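# Push the tommy bar through the clamp screw

## Task

Pass the tommy bar through the hole in the clamp's screw and keep sliding it until the knob at the end of its longer side rests against the screw.

## Robot and tools

Robot: two arms, left_arm and right_arm, each with a two-finger gripper. Fingers point along the gripper's +z axis and open and close along its y axis. end_effector_position is the point between the finger pads, about 1 cm short of the fingertips. A camera stand sits behind the arms.

Frames: the scene frame has its origin at table-top height midway between the nominal bases, +z up, +x out over the table, left_arm on the +y side (arm names do not match image sides). Calibrated bases: left_arm at (+0.038, +0.328, +0.014) m, quat_wxyz (+1.000, 0, 0, -0.014); right_arm at (+0.018, -0.236, +0.043) m, quat_wxyz (+1.000, 0, 0, -0.001). Each arm's hand positions, quaternions, targets and wrist-camera poses are in that arm's own base frame. Fixed cameras and the table are in the scene frame. Printed hand poses can be off by a few centimetres, more at long reach.

Row layout: every motion argument is a row of 14 numbers in [-1, 1]: dx, dy, dz, rx, ry, rz, opening for left_arm, then the same seven for right_arm. The first six of each arm are an offset, not a pose: they count from that arm's Hand target as it stood when the action or move began, along that arm's base axes, and the hand turns about the Hand target's position. 1.0 equals 0.6 m or 180 degrees. rx, ry, rz form one rotation vector. Repeating an offset moves the hand again. Sending six zeros for an arm re-commands its current Hand target. Opening is absolute: +1 fully open (0.093 m), -1 closed. Every call sends an opening for both arms, so to keep one gripper as it is, repeat its present command; a 0 means half-open. A translation longer than 1.0 is shortened along its line. Commanded orientation is clipped to within 40 degrees of the measured one.

execute_actions(actions, cameras): actions is a list of actions; each action is a table of up to 15 rows, one per 1/30 s step, and a short table repeats its last row. All rows count from the action's start pose. Images come only if actions is empty or cameras asks for them. cameras: names, ["all"], [] or null.

move(target, speed, blend, opening_speed, grip_force, blocking, cameras): straight-line paths for both grippers. target is one 14-number row or a list of up to 15 rows, all offsets counted from the same starting Hand targets, not from the previous row. speed in m/s, 0.002 to 2.9, default 0.25 (turns up to twice that in rad/s), one value or one per target. blend in m rounds corners; 0 stops at each target. opening_speed is per second on the -1..+1 scale, at least 0.2. grip_force is newtons per finger pad, 10 to 50, per arm or shared; it stays set, and low forces close slowly. blocking=false returns after about 0.5 s while the move continues. Paths last at least 0.5 s and stop after 10 s. They do not avoid obstacles or the other arm. Faster means more lag, drift and harder contact. Avoid paths passing near an arm's own base. The result adds a move: line: done, off_target, moving, held or fault, plus limits (paced = pose clipped, held = steps withheld). An arm not named is done, meaning within 10 mm and 2 degrees. Neither done nor off_target tells you about contact.

wait(seconds 0 to 10, cameras): lets time pass holding commands. stop(cameras): brakes a running move. zoom_image(camera, region [x0,y0,x1,y1] pixels, at most 504x504): enlarges part of a camera's newest image. Cameras: cam_head_left, cam_head_right, cam_high, cam_low (504x504), cam_left_wrist, cam_right_wrist (896x504). read_manual(section) returns licence text only. finished_scene(scene 1 to 3) ends the scene irreversibly; the goal must hold without the robot. After ending scene 1, make no further calls in that reply.

Results: end_effector_position (m) and quaternion per arm; Hand target (the base for the next offsets); Tool commands; grip_measured (+1 open, -1 closed; pads meet near -0.94, about +0.0208 per mm of object width, may read up to 0.02 high); Joint positions ending with opening in metres; joint torques (wrap at ±28 N m on joints 1 to 3); joint velocities; motor temperatures. execute_actions results also list positions at some steps. To grip a rigid object firmly, send about 0.24 below the reading for its width and keep sending it; to release, send well above that reading. Gripping force is about 50 to 65 N per pad.

Grippers often stop short or tilt from friction and weight; check after each move and send the missing offset. A blocked arm keeps pressing until commanded back past the gripper. Hot motors: MOTOR HOT at 75 °C, fold fault at 90 °C, collapse at 100 °C; avoid long stretched holds or pushing on unreachable poses.

Avoid: dropping or flinging parts, releasing moving parts, fast impacts on fixed or heavy items, grippers or wrist cameras touching each other, strain on camera cables, and anything ending up off the table. Move gently and smoothly.

Each tool is called after "Request:" as a command line: name --argument value for each argument, lists and objects as JSON in quotes; but a table of rows of numbers goes row by row, as --pt "numbers of a row", without its own name.

## Session

Request:
execute_actions --actions '[]'

Request:
zoom_image --camera "cam_high" --region '[190, 180, 370, 360]'

Scene clock: 0.00 s.
left_arm: end_effector_position=(+0.3863, +0.0028, +0.0699) grip_measured=+1.000 end_effector_quat_wxyz=(+0.557, +0.014, +0.831, -0.005) | right_arm: end_effector_position=(+0.3747, -0.0115, +0.0861) grip_measured=+1.000 end_effector_quat_wxyz=(+0.572, +0.033, +0.819, -0.038)
Joint positions: left_arm=[0.03 1.611 0.349 0.871 0.051 0.029 0.093] | right_arm=[0.024 1.513 0.306 0.853 0.123 0.02 0.093]
Joint velocities: within noise
Joint torques (N m): no reading
Motor temperatures (°C): left_arm=[28 37 36 37 25 27 26] | right_arm=[27 41 36 35 24 26 25]
Heat: left arm: 37 °C; right arm: 41 °C.
Hand target: left_arm +0.3883, +0.0029, +0.0736; +0.561, +0.014, +0.828, -0.005 | right_arm +0.3787, -0.0115, +0.0959; +0.585, +0.034, +0.810, -0.037
Tool commands: left_gripper/opening=+1.0 right_gripper/opening=+1.0
camera_calibration:
cam_left_wrist: T_world_to_cam=[[-0.0391814, -0.999227, -0.00307284, 0.0182656], [-0.735636, 0.0309264, -0.676671, 0.368926], [0.676243, -0.0242524, -0.736279, -0.121082], [0, 0, 0, 1]] pos_world=[0.353992, 0.00390535, 0.160547]
cam_right_wrist: T_world_to_cam=[[-0.0916503, -0.995371, 0.0289399, 0.0194555], [-0.722527, 0.0464728, -0.689779, 0.368268], [0.685241, -0.0841284, -0.723442, -0.110579], [0, 0, 0, 1]] pos_world=[0.34364, -0.00705179, 0.173464]

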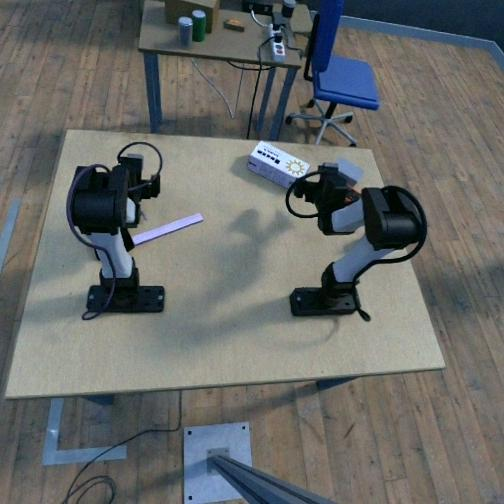

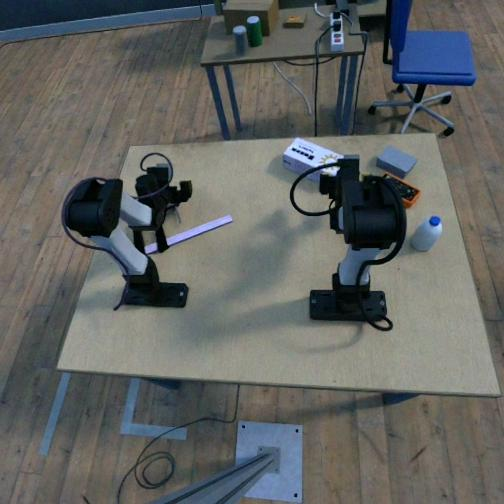

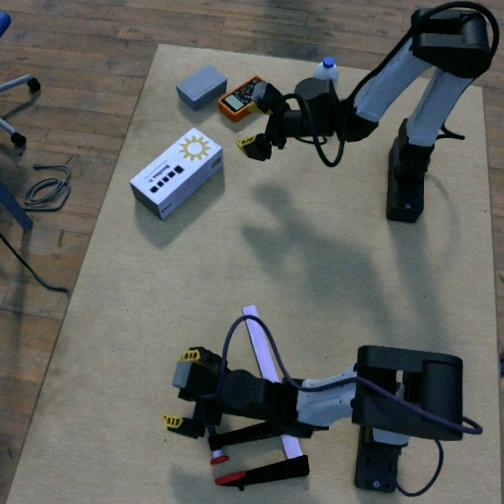

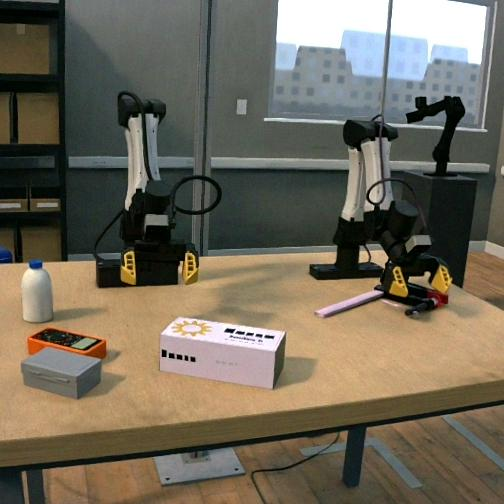

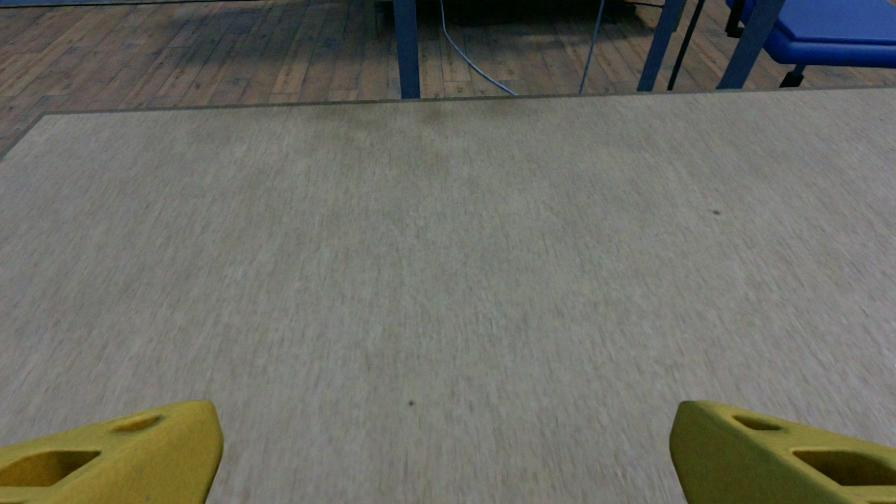

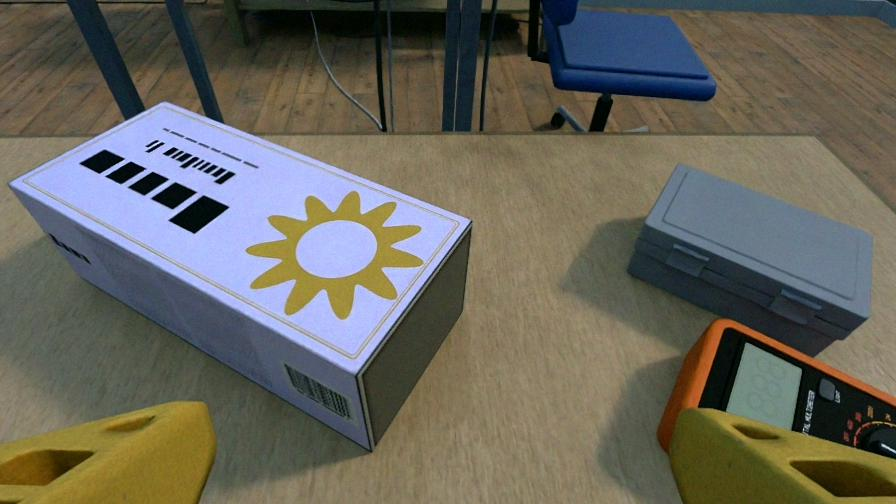

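Scaled by 2.800 from the camera's 504x504 image, which has a finer 720x720 frame.

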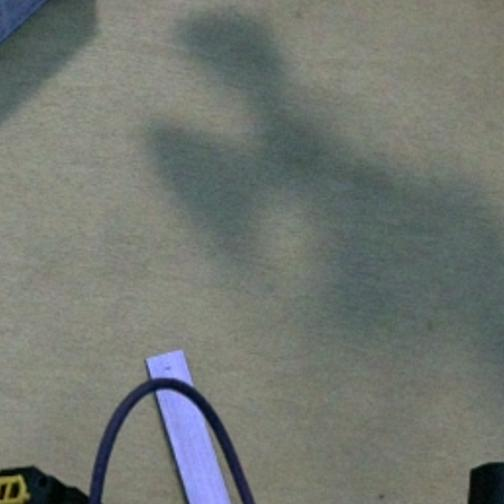

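Request:
move --pt "0 0 0.2 0 0 0 0 0 0 0 0 0 0 1" --pt "-0.2 0 0.27 0 0.38 0 -0.4 0 0 0 0 0 0 1" --blend '[0.04,0]' --cameras '["cam_left_wrist","cam_high","cam_low"]'

Request:
zoom_image --camera "cam_low" --region '[310, 240, 460, 340]'

Scene clock: 8.83 s.
left_arm: end_effector_position=(+0.2739, +0.0024, +0.2333) grip_measured=-0.399 end_effector_quat_wxyz=(+0.077, +0.005, +0.997, -0.014) | right_arm: end_effector_position=(+0.3747, -0.0115, +0.0861) grip_measured=+1.000 end_effector_quat_wxyz=(+0.572, +0.033, +0.819, -0.038)
Joint positions: left_arm=[0.03 1.509 1.658 -1.567 0.034 0.038 0.026] | right_arm=[0.024 1.513 0.306 0.853 0.123 0.02 0.093]
Joint torques (N m): left_arm=[-0.43 -6.16 6.41 0.72 -0.05 -0.07] | right_arm=[-0.24 -6.9 6.19 2.78 0.06 0.05]
Motor temperatures (°C): left_arm=[28 38 37 40 25 27 26] | right_arm=[27 41 36 41 24 26 25]
Heat: left arm: 40 °C; right arm: 41 °C.
Hand target: left_arm +0.2683, +0.0028, +0.2356; -0.002, +0.009, +1.000, -0.012 | right_arm +0.3787, -0.0115, +0.0959; +0.585, +0.034, +0.810, -0.037
Off the commanded pose: left_arm 0.006 m, 9 deg | right_arm 0.010 m, 2 deg.
joint sent to its limit (left arm) — joint 4 (wrist pitch), lower limit. The joint targets are off in orientation, not in position.
move: off_target (left_arm); target 2's new opening was sent with left_arm's hand 0.006 m and 9 deg from that target
camera_calibration:
cam_left_wrist: T_world_to_cam=[[-0.0148885, -0.999143, 0.0386192, -0.00237733], [-0.959997, 0.0250848, 0.278886, 0.235335], [-0.279616, -0.0329221, -0.959547, 0.389172], [0, 0, 0, 1]] pos_world=[0.334704, 0.00453373, 0.307889]
Images, in order (width x height): cam_high 504x504, cam_low 504x504, cam_left_wrist 896x504.

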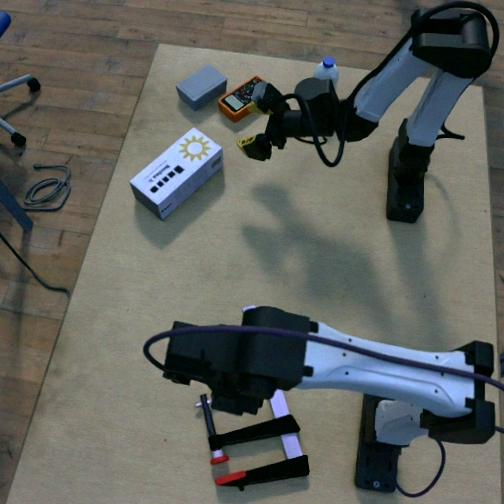

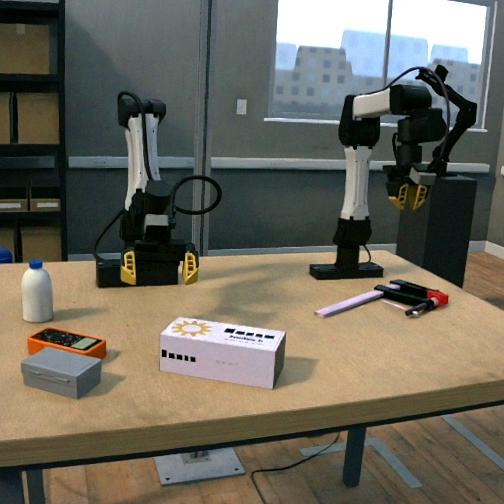

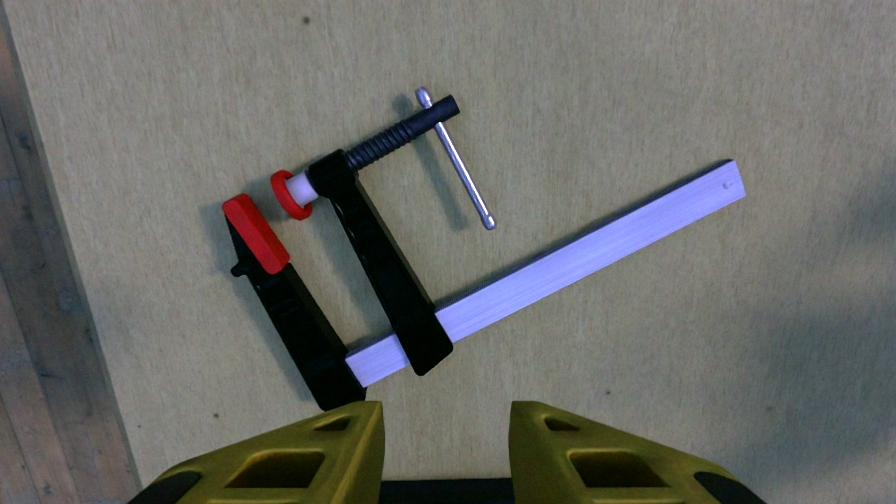

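Scaled by 3.360 from the camera's 504x504 image, which has a finer 720x720 frame.

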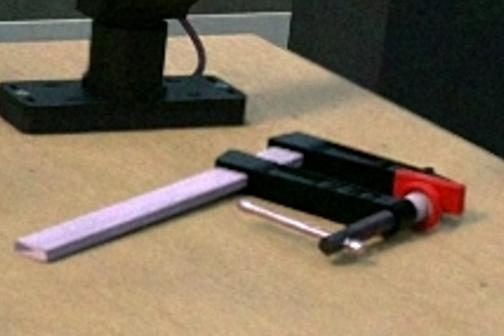

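Request:
move --target '[0.14,0.011,-0.23,0,0,0.156,-0.4,0,0,0,0,0,0,1]' --cameras '["cam_left_wrist"]'

Scene clock: 22.37 s.
left_arm: end_effector_position=(+0.3473, +0.0057, +0.0978) grip_measured=-0.399 end_effector_quat_wxyz=(-0.005, -0.226, +0.974, -0.013) | right_arm: end_effector_position=(+0.3747, -0.0115, +0.0861) grip_measured=+1.000 end_effector_quat_wxyz=(+0.572, +0.033, +0.819, -0.038)
Joint positions: left_arm=[0.03 1.869 1.527 -1.234 0.027 -0.427 0.026] | right_arm=[0.024 1.513 0.306 0.853 0.123 0.02 0.093]
Joint torques (N m): left_arm=[0.66 -7.25 8.4 0.52 -0.04 -0.17] | right_arm=[-0.23 -6.91 6.19 2.78 0.06 0.05]
Heat: left arm: 38 °C; right arm: 45 °C.
Hand target: left_arm +0.3523, +0.0095, +0.0976; +0.001, -0.234, +0.972, -0.012 | right_arm +0.3787, -0.0115, +0.0959; +0.585, +0.034, +0.810, -0.037
Off the commanded pose: left_arm 0.006 m, 1 deg | right_arm 0.010 m, 2 deg.
move: done
camera_calibration:
cam_left_wrist: T_world_to_cam=[[0.440259, -0.897224, 0.0340694, -0.151084], [-0.813777, -0.382704, 0.437384, 0.279587], [-0.379393, -0.220287, -0.898629, 0.309517], [0, 0, 0, 1]] pos_world=[0.411466, 0.0396255, 0.161001]
Images, in order (width x height): cam_left_wrist 896x504.

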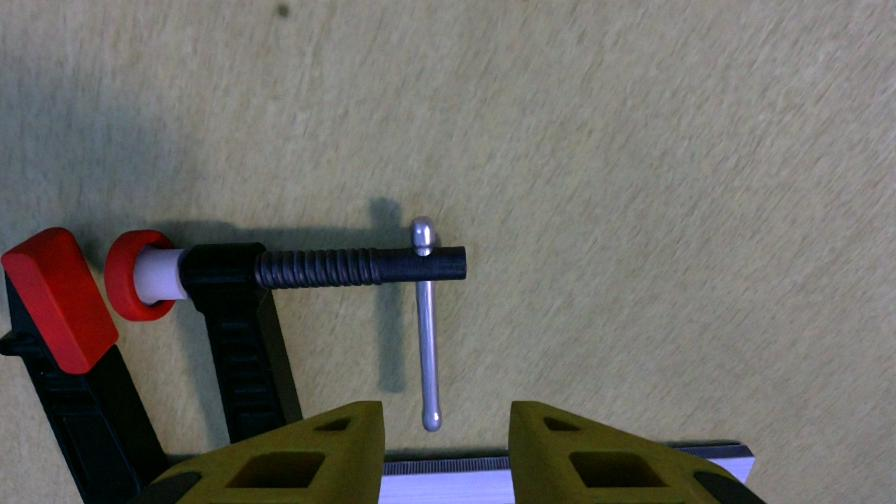

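Request:
move --target '[0.0145,0.018,-0.08,0,0,0,-0.4,0,0,0,0,0,0,1]' --cameras '["cam_left_wrist"]'

Scene clock: 30.70 s.
left_arm: end_effector_position=(+0.3603, +0.0172, +0.0541) grip_measured=-0.399 end_effector_quat_wxyz=(+0.002, -0.234, +0.972, -0.014) | right_arm: end_effector_position=(+0.3747, -0.0115, +0.0861) grip_measured=+1.000 end_effector_quat_wxyz=(+0.572, +0.033, +0.819, -0.038)
Joint positions: left_arm=[0.061 1.936 1.441 -1.066 0.027 -0.412 0.026] | right_arm=[0.024 1.513 0.306 0.853 0.123 0.02 0.093]
Joint torques (N m): left_arm=[0.49 -7.5 7.04 0.55 -0.03 -0.02] | right_arm=[-0.24 -6.91 6.19 2.78 0.06 0.05]
Motor temperatures (°C): left_arm=[28 40 39 37 25 27 26] | right_arm=[27 42 37 46 24 26 25]
Heat: left arm: 40 °C; right arm: 46 °C.
Hand target: left_arm +0.3610, +0.0203, +0.0496; +0.001, -0.234, +0.972, -0.012 | right_arm +0.3787, -0.0115, +0.0959; +0.585, +0.034, +0.810, -0.037
Off the commanded pose: left_arm 0.006 m, 0 deg | right_arm 0.010 m, 2 deg.
move: done
camera_calibration:
cam_left_wrist: T_world_to_cam=[[0.454371, -0.889912, 0.0400404, -0.150407], [-0.813808, -0.396393, 0.424958, 0.314579], [-0.362304, -0.225674, -0.904327, 0.271991], [0, 0, 0, 1]] pos_world=[0.422891, 0.0522295, 0.118309]
Images, in order (width x height): cam_left_wrist 896x504.

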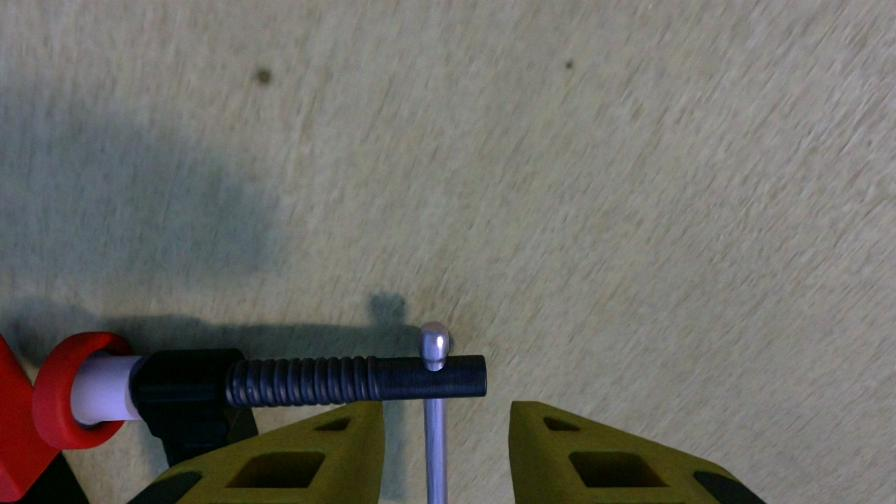

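Request:
move --target '[-0.003,0.003,-0.028,0,0,0,-0.4,0,0,0,0,0,0,1]' --speed 0.1 --cameras '["cam_left_wrist"]'

Scene clock: 42.23 s.
left_arm: end_effector_position=(+0.3603, +0.0184, +0.0403) grip_measured=-0.399 end_effector_quat_wxyz=(+0.007, -0.233, +0.972, -0.015) | right_arm: end_effector_position=(+0.3747, -0.0115, +0.0861) grip_measured=+1.000 end_effector_quat_wxyz=(+0.572, +0.033, +0.819, -0.038)
Joint positions: left_arm=[0.064 1.943 1.393 -1.002 0.027 -0.407 0.026] | right_arm=[0.024 1.513 0.306 0.853 0.123 0.02 0.093]
Joint torques (N m): left_arm=[0.69 -7.06 6.6 0.59 -0.03 -0.02] | right_arm=[-0.23 -6.91 6.17 2.78 0.06 0.05]
Heat: left arm: 42 °C; right arm: 48 °C.
Hand target: left_arm +0.3592, +0.0221, +0.0329; +0.001, -0.234, +0.972, -0.012 | right_arm +0.3787, -0.0115, +0.0959; +0.585, +0.034, +0.810, -0.037
Off the commanded pose: left_arm 0.008 m, 1 deg | right_arm 0.010 m, 2 deg.
move: done
camera_calibration:
cam_left_wrist: T_world_to_cam=[[0.452001, -0.890948, 0.0436698, -0.148159], [-0.818591, -0.394847, 0.417138, 0.32291], [-0.354405, -0.224294, -0.907794, 0.256931], [0, 0, 0, 1]] pos_world=[0.422357, 0.0531262, 0.105013]
Images, in order (width x height): cam_left_wrist 896x504.

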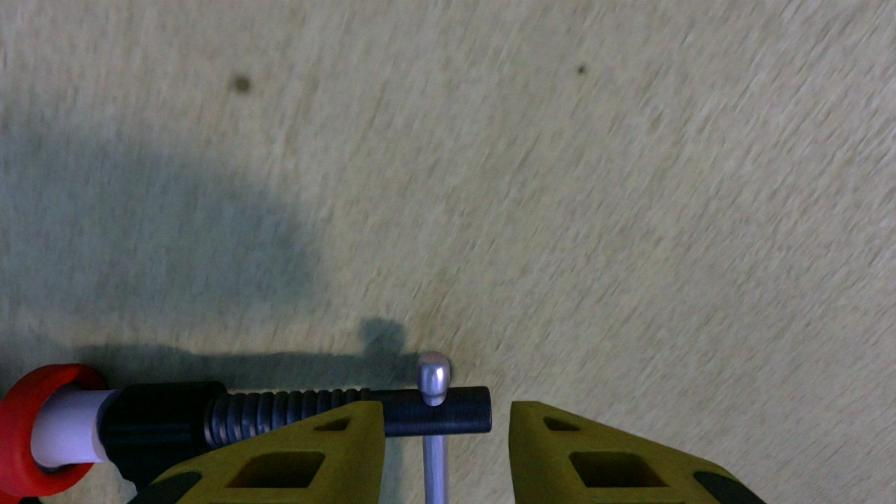

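Request:
move --target '[-0.002,0.003,-0.036,0,0,0,-0.4,0,0,0,0,0,0,1]' --speed 0.1 --cameras '["cam_left_wrist"]'

Scene clock: 50.67 s.
left_arm: end_effector_position=(+0.3591, +0.0203, +0.0181) grip_measured=-0.399 end_effector_quat_wxyz=(+0.006, -0.233, +0.972, -0.015) | right_arm: end_effector_position=(+0.3747, -0.0115, +0.0861) grip_measured=+1.000 end_effector_quat_wxyz=(+0.572, +0.033, +0.819, -0.038)
Joint positions: left_arm=[0.069 1.97 1.338 -0.922 0.027 -0.401 0.026] | right_arm=[0.024 1.513 0.306 0.853 0.123 0.02 0.093]
Joint torques (N m): left_arm=[0.65 -7.19 6.48 0.58 -0.03 -0.01] | right_arm=[-0.24 -6.9 6.19 2.78 0.06 0.05]
Heat: left arm: 43 °C; right arm: 49 °C.
Hand target: left_arm +0.3579, +0.0239, +0.0112; +0.001, -0.234, +0.972, -0.012 | right_arm +0.3787, -0.0115, +0.0959; +0.585, +0.034, +0.810, -0.037
Off the commanded pose: left_arm 0.008 m, 1 deg | right_arm 0.010 m, 2 deg.
move: done
camera_calibration:
cam_left_wrist: T_world_to_cam=[[0.452383, -0.890798, 0.0427629, -0.145049], [-0.81757, -0.395084, 0.418913, 0.331626], [-0.356272, -0.224471, -0.907019, 0.237516], [0, 0, 0, 1]] pos_world=[0.421365, 0.0551266, 0.0827119]
Images, in order (width x height): cam_left_wrist 896x504.

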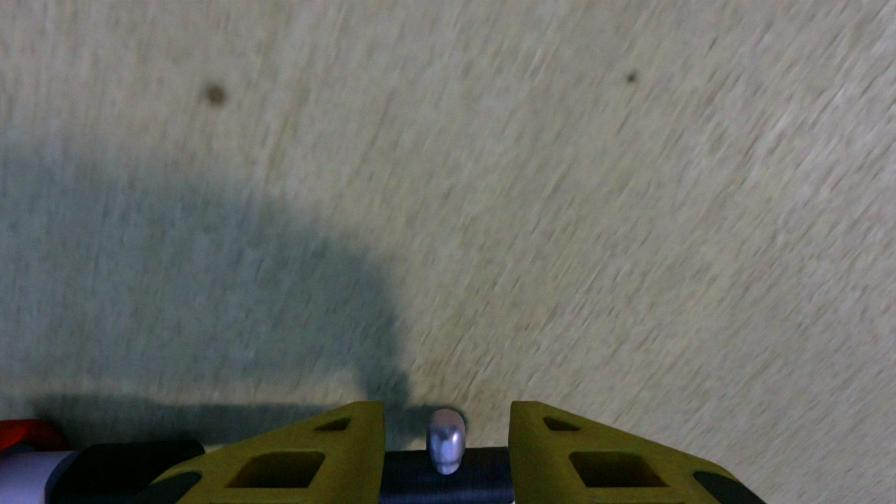

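Request:
move --pt "0.004 0.0015 -0.002 0 0 0 -0.4 0 0 0 0 0 0 1" --pt "0.004 0.0015 -0.002 0 0 0 -1 0 0 0 0 0 0 1" --speed 0.05 --opening_speed 0.4 --cameras '["cam_left_wrist","cam_low","cam_high"]'

Request:
zoom_image --camera "cam_low" --region '[350, 240, 470, 360]'

Scene clock: 68.50 s.
left_arm: end_effector_position=(+0.3586, +0.0203, +0.0151) grip_measured=-0.984 end_effector_quat_wxyz=(+0.002, -0.232, +0.973, -0.014) | right_arm: end_effector_position=(+0.3747, -0.0115, +0.0861) grip_measured=+1.000 end_effector_quat_wxyz=(+0.572, +0.033, +0.819, -0.038)
Joint positions: left_arm=[0.069 1.979 1.338 -0.921 0.027 -0.399 0] | right_arm=[0.024 1.513 0.306 0.853 0.123 0.02 0.093]
Joint torques (N m): left_arm=[0.84 -7.12 7.34 0.56 -0.03 -0.02] | right_arm=[-0.23 -6.91 6.19 2.78 0.06 0.05]
Heat: left arm: 44 °C; right arm: 50 °C.
Hand target: left_arm +0.3604, +0.0248, +0.0100; +0.001, -0.234, +0.972, -0.012 | right_arm +0.3787, -0.0115, +0.0959; +0.585, +0.034, +0.810, -0.037
Off the commanded pose: left_arm 0.007 m, 0 deg | right_arm 0.010 m, 2 deg.
move: done
camera_calibration:
cam_left_wrist: T_world_to_cam=[[0.450702, -0.891788, 0.039777, -0.143957], [-0.815266, -0.393061, 0.425259, 0.331414], [-0.363606, -0.224094, -0.904197, 0.237137], [0, 0, 0, 1]] pos_world=[0.421297, 0.0550276, 0.0792086]
Images, in order (width x height): cam_high 504x504, cam_low 504x504, cam_left_wrist 896x504.

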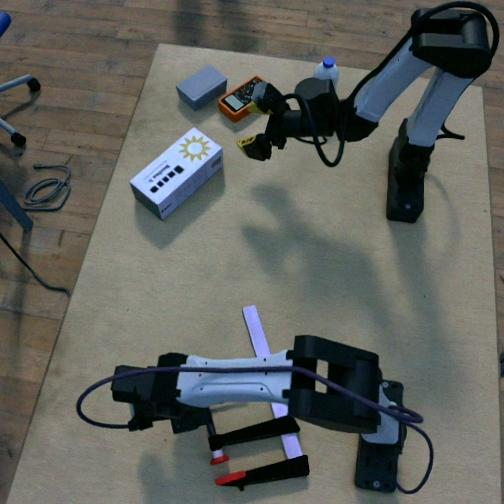

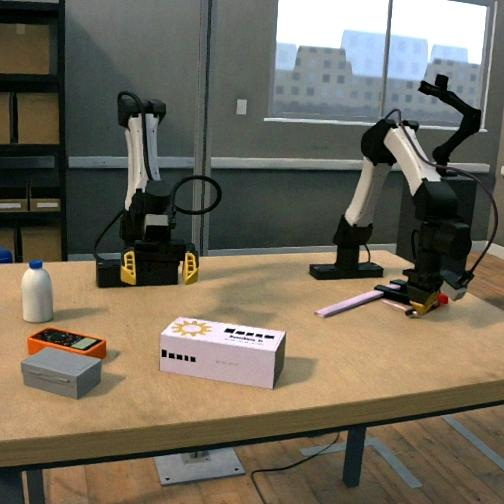

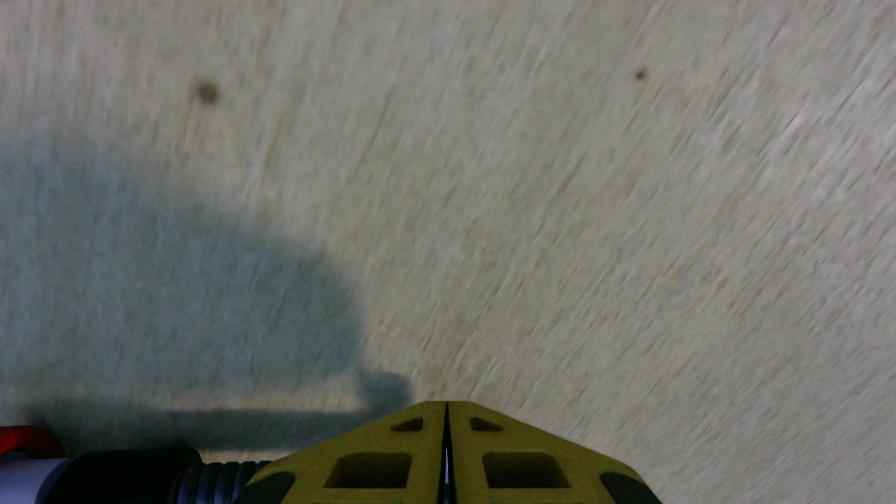

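Scaled by 4.200 from the camera's 504x504 image, which has a finer 720x720 frame.

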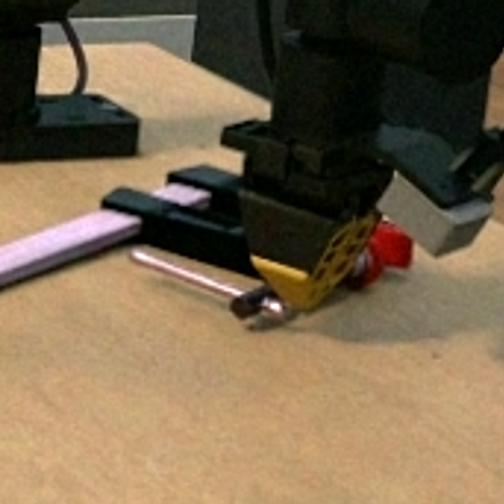

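Request:
move --pt "0 0 0 0 0 0 -0.4 0 0 0 0 0 0 1" --pt "-0.0075 -0.004 0.001 0 0 0 -0.4 0 0 0 0 0 0 1" --speed 0.05 --cameras '["cam_left_wrist","cam_low"]'

Request:
zoom_image --camera "cam_low" --region '[380, 270, 460, 350]'

Scene clock: 94.13 s.
left_arm: end_effector_position=(+0.3563, +0.0201, +0.0127) grip_measured=-0.401 end_effector_quat_wxyz=(-0.001, -0.232, +0.973, -0.014) | right_arm: end_effector_position=(+0.3747, -0.0115, +0.0861) grip_measured=+1.000 end_effector_quat_wxyz=(+0.572, +0.033, +0.819, -0.038)
Joint positions: left_arm=[0.069 1.979 1.327 -0.916 0.027 -0.399 0.026] | right_arm=[0.024 1.513 0.306 0.853 0.123 0.02 0.093]
Joint torques (N m): left_arm=[0.29 -8.34 6.28 0.55 -0.03 -0.08] | right_arm=[-0.23 -6.91 6.19 2.78 0.06 0.05]
Motor temperatures (°C): left_arm=[27 42 41 35 25 27 27] | right_arm=[27 43 37 52 24 26 24]
Heat: left arm: 42 °C; right arm: 52 °C.
Hand target: left_arm +0.3559, +0.0224, +0.0107; +0.001, -0.234, +0.972, -0.012 | right_arm +0.3787, -0.0115, +0.0959; +0.585, +0.034, +0.810, -0.037
Off the commanded pose: left_arm 0.003 m, 0 deg | right_arm 0.010 m, 2 deg.
move: done
camera_calibration:
cam_left_wrist: T_world_to_cam=[[0.450867, -0.891795, 0.0376968, -0.143044], [-0.813006, -0.392868, 0.42974, 0.329571], [-0.36843, -0.224403, -0.902166, 0.235814], [0, 0, 0, 1]] pos_world=[0.419318, 0.054829, 0.076506]
Images, in order (width x height): cam_low 504x504, cam_left_wrist 896x504.

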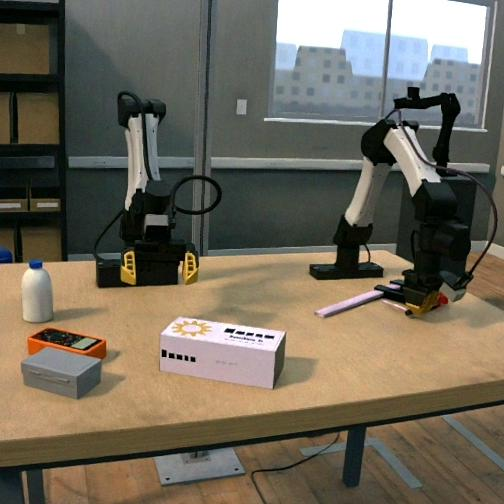

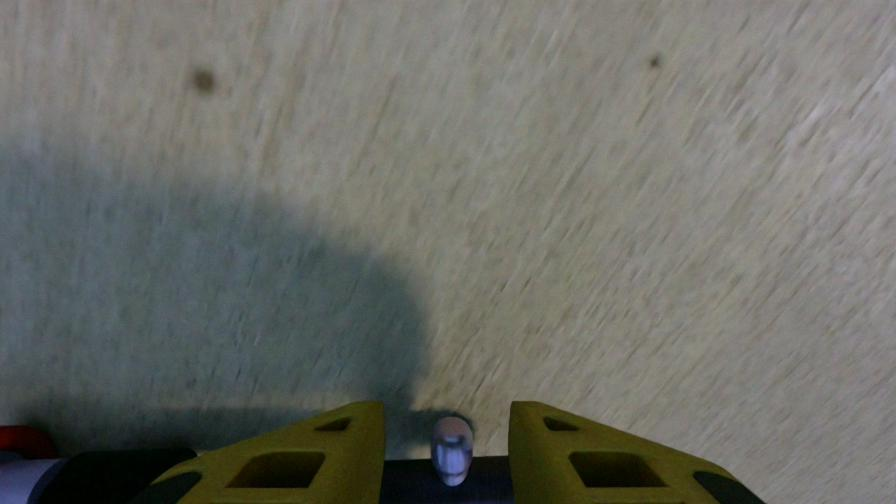

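Scaled by 6.300 from the camera's 504x504 image, which has a finer 720x720 frame.

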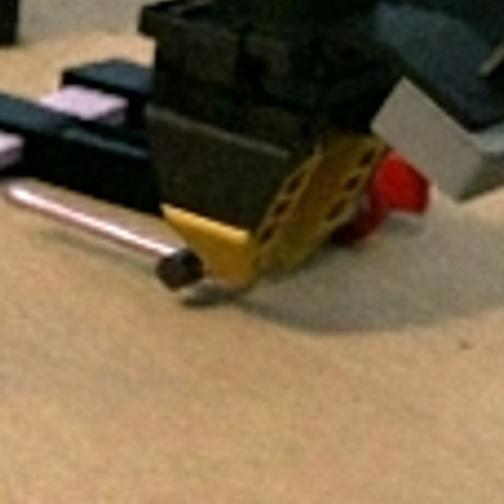

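Request:
move --target '[0.003,0.0015,-0.013,0,0,0,-0.4,0,0,0,0,0,0,1]' --speed 0.04 --cameras '["cam_left_wrist","cam_low"]'

Request:
zoom_image --camera "cam_low" --region '[380, 270, 460, 350]'

Scene clock: 104.23 s.
left_arm: end_effector_position=(+0.3598, +0.0204, +0.0112) grip_measured=-0.401 end_effector_quat_wxyz=(+0.008, -0.232, +0.973, -0.015) | right_arm: end_effector_position=(+0.3747, -0.0115, +0.0861) grip_measured=+1.000 end_effector_quat_wxyz=(+0.572, +0.033, +0.819, -0.038)
Joint positions: left_arm=[0.069 1.979 1.321 -0.892 0.027 -0.399 0.026] | right_arm=[0.024 1.513 0.306 0.853 0.123 0.02 0.093]
Joint torques (N m): left_arm=[0.5 -6.99 6.27 0.59 -0.03 -0.06] | right_arm=[-0.24 -6.91 6.17 2.78 0.06 0.05]
Heat: left arm: 43 °C; right arm: 53 °C.
Hand target: left_arm +0.3577, +0.0233, +0.0028; +0.001, -0.234, +0.972, -0.012 | right_arm +0.3787, -0.0115, +0.0959; +0.585, +0.034, +0.810, -0.037
Off the commanded pose: left_arm 0.009 m, 1 deg | right_arm 0.010 m, 2 deg.
move: done
camera_calibration:
cam_left_wrist: T_world_to_cam=[[0.450121, -0.891858, 0.0445024, -0.144152], [-0.820408, -0.393353, 0.414975, 0.336065], [-0.352594, -0.223299, -0.908744, 0.230161], [0, 0, 0, 1]] pos_world=[0.421749, 0.0550242, 0.076114]
Images, in order (width x height): cam_low 504x504, cam_left_wrist 896x504.

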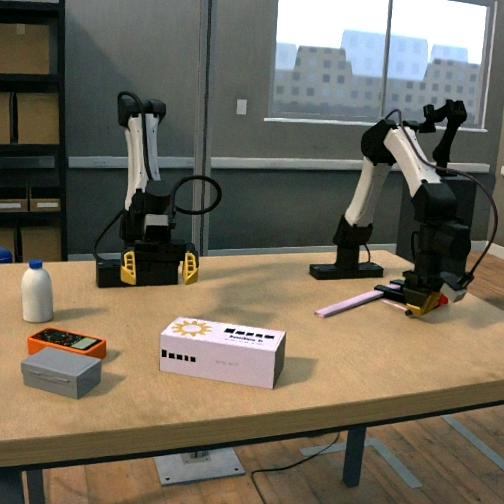

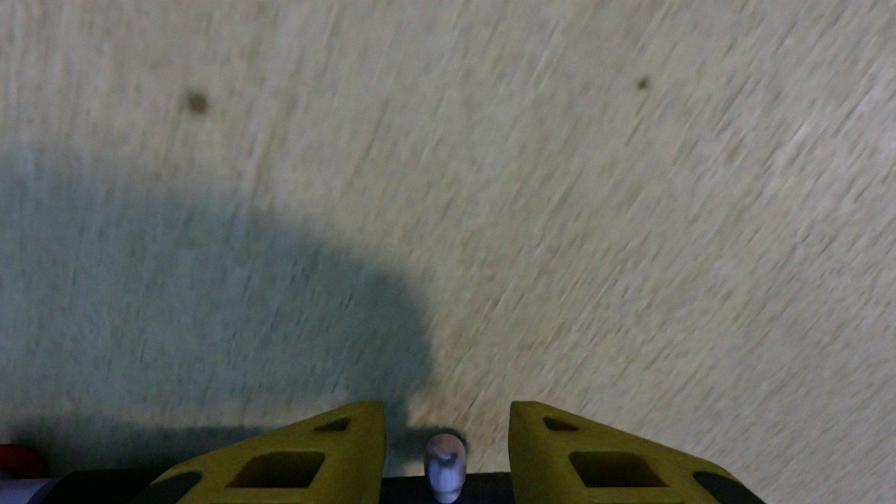

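Scaled by 6.300 from the camera's 504x504 image, which has a finer 720x720 frame.

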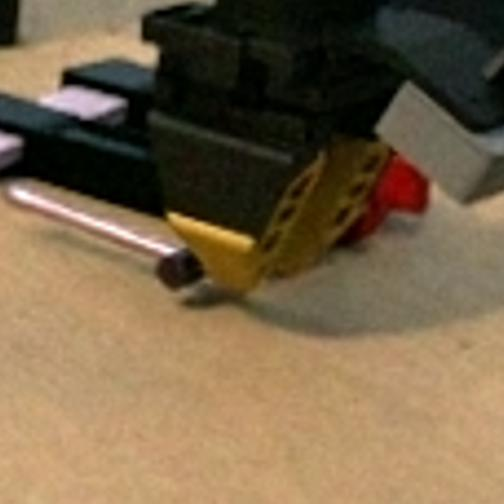

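Request:
move --target '[0,0,-0.015,0,0,0,-0.4,0,0,0,0,0,0,1]' --speed 0.04 --cameras '["cam_left_wrist","cam_low"]'

Request:
zoom_image --camera "cam_low" --region '[380, 270, 460, 350]'

Scene clock: 108.13 s.
left_arm: end_effector_position=(+0.3596, +0.0204, +0.0015) grip_measured=-0.401 end_effector_quat_wxyz=(+0.007, -0.232, +0.973, -0.015) | right_arm: end_effector_position=(+0.3747, -0.0115, +0.0861) grip_measured=+1.000 end_effector_quat_wxyz=(+0.572, +0.033, +0.819, -0.038)
Joint positions: left_arm=[0.069 1.995 1.303 -0.86 0.027 -0.399 0.026] | right_arm=[0.024 1.513 0.306 0.853 0.123 0.02 0.093]
Joint torques (N m): left_arm=[0.5 -7.15 6.22 0.59 -0.03 -0.06] | right_arm=[-0.23 -6.91 6.17 2.78 0.06 0.05]
Heat: left arm: 43 °C; right arm: 53 °C.
Hand target: left_arm +0.3577, +0.0233, -0.0062; +0.001, -0.234, +0.972, -0.012 | right_arm +0.3787, -0.0115, +0.0959; +0.585, +0.034, +0.810, -0.037
Off the commanded pose: left_arm 0.008 m, 1 deg | right_arm 0.010 m, 2 deg.
move: done
camera_calibration:
cam_left_wrist: T_world_to_cam=[[0.450299, -0.891812, 0.0436134, -0.143738], [-0.819414, -0.393354, 0.416933, 0.339591], [-0.35467, -0.223482, -0.90789, 0.222087], [0, 0, 0, 1]] pos_world=[0.421758, 0.0550249, 0.066313]
Images, in order (width x height): cam_low 504x504, cam_left_wrist 896x504.

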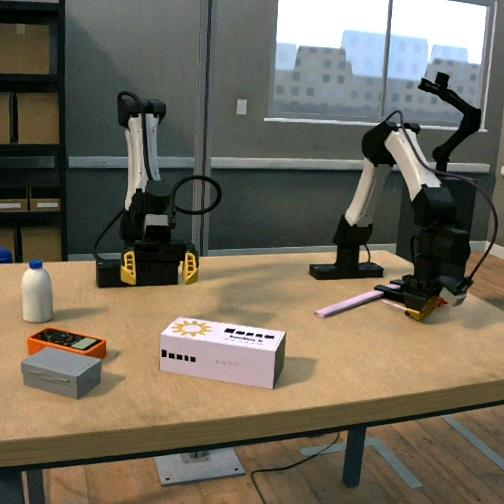

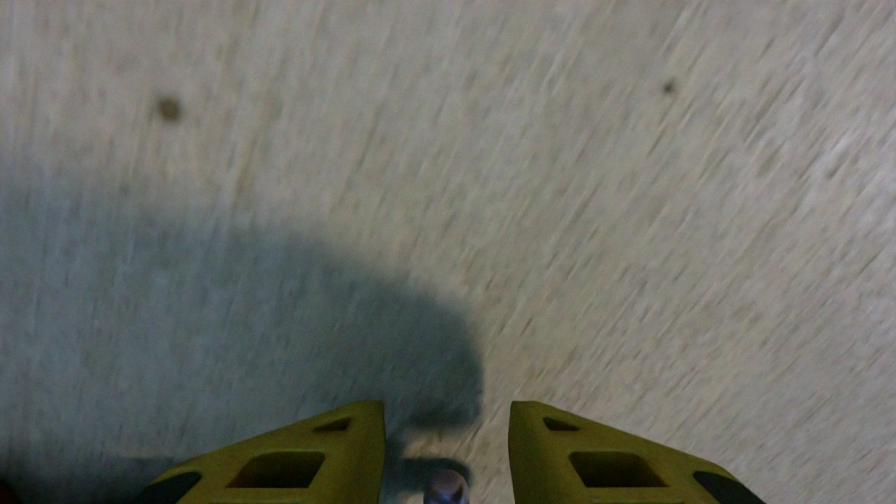

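Scaled by 6.300 from the camera's 504x504 image, which has a finer 720x720 frame.

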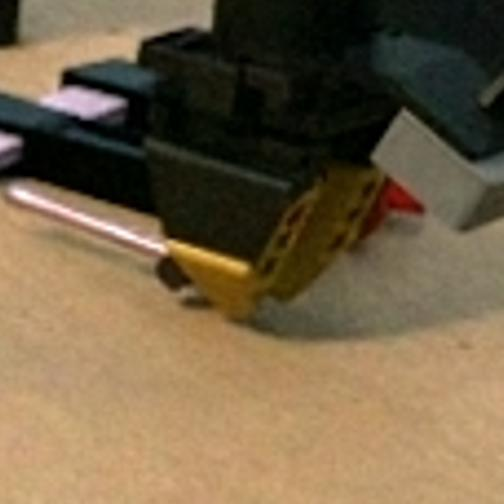

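Request:
move --target '[0,0,0.006,0,0,0,-1,0,0,0,0,0,0,1]' --opening_speed 0.4 --cameras '["cam_left_wrist"]'

Scene clock: 112.03 s.
left_arm: end_effector_position=(+0.3597, +0.0204, +0.0015) grip_measured=-0.941 end_effector_quat_wxyz=(+0.007, -0.232, +0.973, -0.015) | right_arm: end_effector_position=(+0.3747, -0.0115, +0.0861) grip_measured=+1.000 end_effector_quat_wxyz=(+0.572, +0.033, +0.819, -0.038)
Joint positions: left_arm=[0.069 1.995 1.303 -0.859 0.027 -0.399 0] | right_arm=[0.024 1.513 0.306 0.853 0.123 0.02 0.093]
Joint torques (N m): left_arm=[0.5 -7.58 6.87 0.46 -0.03 -0.06] | right_arm=[-0.23 -6.9 6.19 2.78 0.06 0.05]
Heat: left arm: 43 °C; right arm: 53 °C.
Hand target: left_arm +0.3577, +0.0233, -0.0026; +0.001, -0.234, +0.972, -0.012 | right_arm +0.3787, -0.0115, +0.0959; +0.585, +0.034, +0.810, -0.037
Off the commanded pose: left_arm 0.005 m, 1 deg | right_arm 0.010 m, 2 deg.
move: done
camera_calibration:
cam_left_wrist: T_world_to_cam=[[0.450275, -0.891814, 0.0438175, -0.143785], [-0.819593, -0.393342, 0.416594, 0.339768], [-0.354289, -0.223494, -0.908036, 0.221972], [0, 0, 0, 1]] pos_world=[0.421856, 0.055025, 0.0663131]
Images, in order (width x height): cam_left_wrist 896x504.

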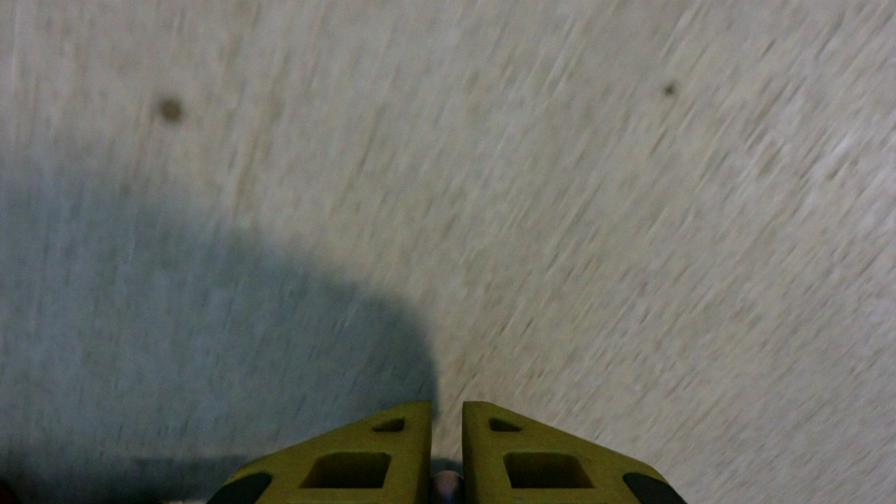

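Request:
move --target '[0.076,0.036,0.004,0,0,0,-1,0,0,0,0,0,0,1]' --speed 0.05 --cameras '["cam_left_wrist","cam_high","cam_low"]'

Request:
zoom_image --camera "cam_low" --region '[370, 260, 470, 360]'

Scene clock: 117.47 s.
left_arm: end_effector_position=(+0.3991, +0.0411, -0.0001) grip_measured=-0.958 end_effector_quat_wxyz=(+0.001, -0.234, +0.972, -0.014) | right_arm: end_effector_position=(+0.3747, -0.0115, +0.0861) grip_measured=+1.000 end_effector_quat_wxyz=(+0.572, +0.033, +0.819, -0.038)
Joint positions: left_arm=[0.114 2.151 1.538 -0.951 0.027 -0.359 0] | right_arm=[0.024 1.513 0.306 0.853 0.123 0.02 0.093]
Joint torques (N m): left_arm=[0.5 -8.38 9.62 0.33 -0.01 -0.02] | right_arm=[-0.24 -6.91 6.19 2.78 0.06 0.05]
Heat: left arm: 43 °C; right arm: 54 °C.
Hand target: left_arm +0.4032, +0.0448, -0.0002; +0.001, -0.234, +0.972, -0.012 | right_arm +0.3787, -0.0115, +0.0959; +0.585, +0.034, +0.810, -0.037
Off the commanded pose: left_arm 0.006 m, 0 deg | right_arm 0.010 m, 2 deg.
move: done
camera_calibration:
cam_left_wrist: T_world_to_cam=[[0.454503, -0.889895, 0.0389085, -0.144718], [-0.812927, -0.396545, 0.4265, 0.378301], [-0.364111, -0.225475, -0.90365, 0.243039], [0, 0, 0, 1]] pos_world=[0.461799, 0.0760286, 0.0639081]
Images, in order (width x height): cam_high 504x504, cam_low 504x504, cam_left_wrist 896x504.

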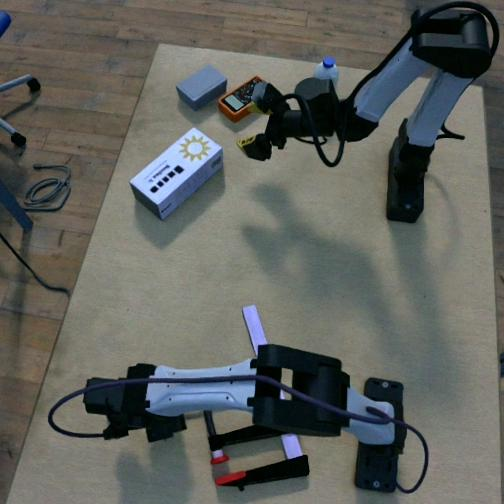

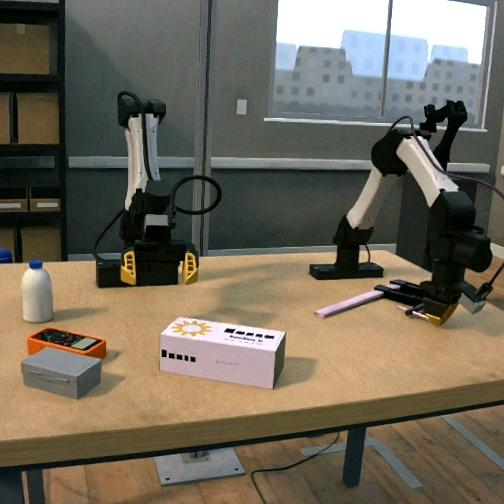

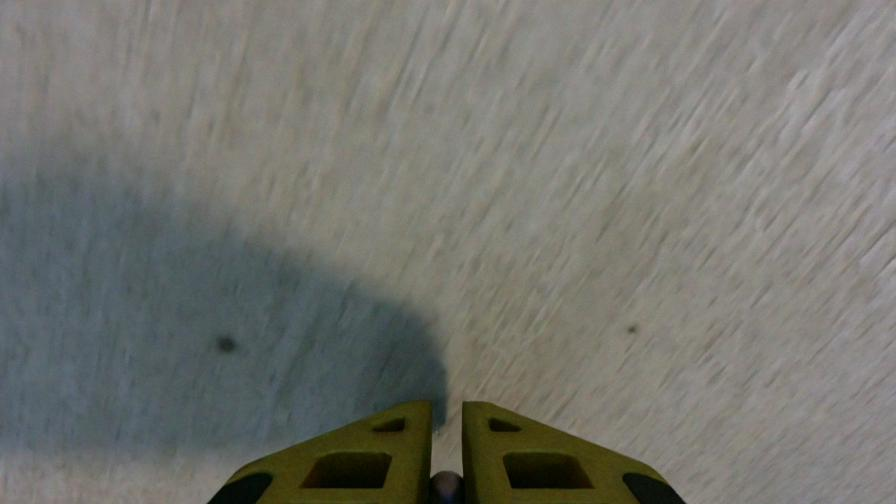

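Scaled by 5.040 from the camera's 504x504 image, which has a finer 720x720 frame.

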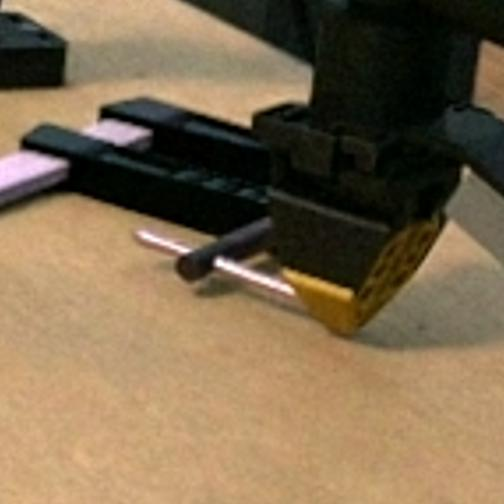

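Request:
move --target '[0.046,0.0237,0.001,0,0,0,-1,0,0,0,0,0,0,1]' --speed 0.03 --cameras '["cam_low","cam_high"]'

Request:
zoom_image --camera "cam_low" --region '[370, 260, 470, 360]'

Scene clock: 121.90 s.
left_arm: end_effector_position=(+0.4286, +0.0539, +0.0042) grip_measured=-0.984 end_effector_quat_wxyz=(+0.005, -0.232, +0.973, -0.014) | right_arm: end_effector_position=(+0.3747, -0.0115, +0.0861) grip_measured=+1.000 end_effector_quat_wxyz=(+0.572, +0.033, +0.819, -0.038)
Joint positions: left_arm=[0.136 2.256 1.729 -1.031 0.027 -0.333 0] | right_arm=[0.024 1.513 0.306 0.853 0.123 0.02 0.093]
Joint torques (N m): left_arm=[0.81 -8.76 9.42 0.37 -0.02 -0.01] | right_arm=[-0.24 -6.91 6.19 2.78 0.06 0.05]
Heat: left arm: 44 °C; right arm: 54 °C.
Hand target: left_arm +0.4309, +0.0591, +0.0005; +0.001, -0.234, +0.972, -0.012 | right_arm +0.3787, -0.0115, +0.0959; +0.585, +0.034, +0.810, -0.037
Off the commanded pose: left_arm 0.007 m, 1 deg | right_arm 0.010 m, 2 deg.
move: done
Images, in order (width x height): cam_high 504x504, cam_low 504x504.

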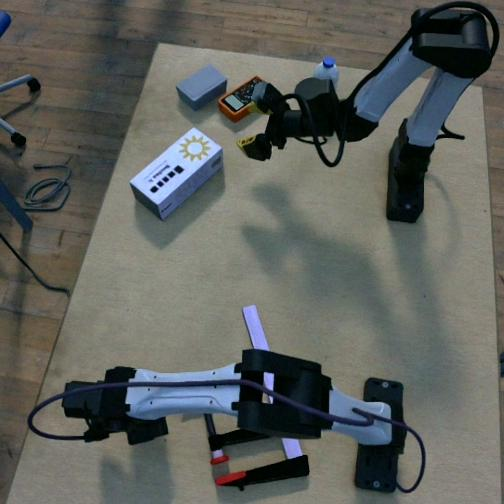

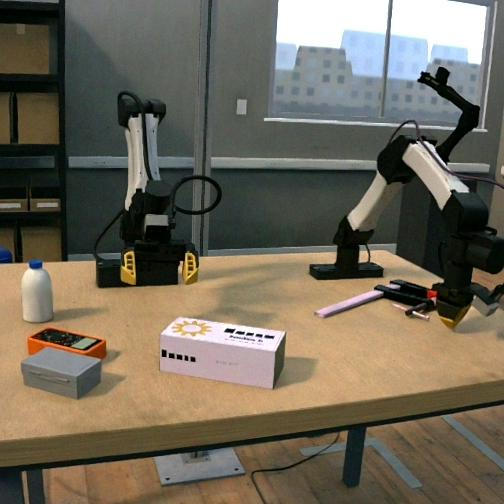

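Scaled by 5.040 from the camera's 504x504 image, which has a finer 720x720 frame.

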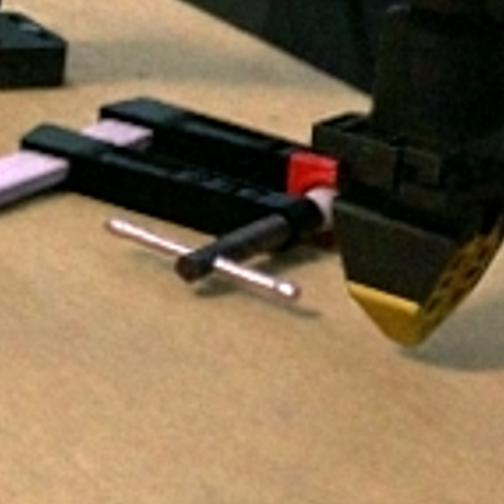

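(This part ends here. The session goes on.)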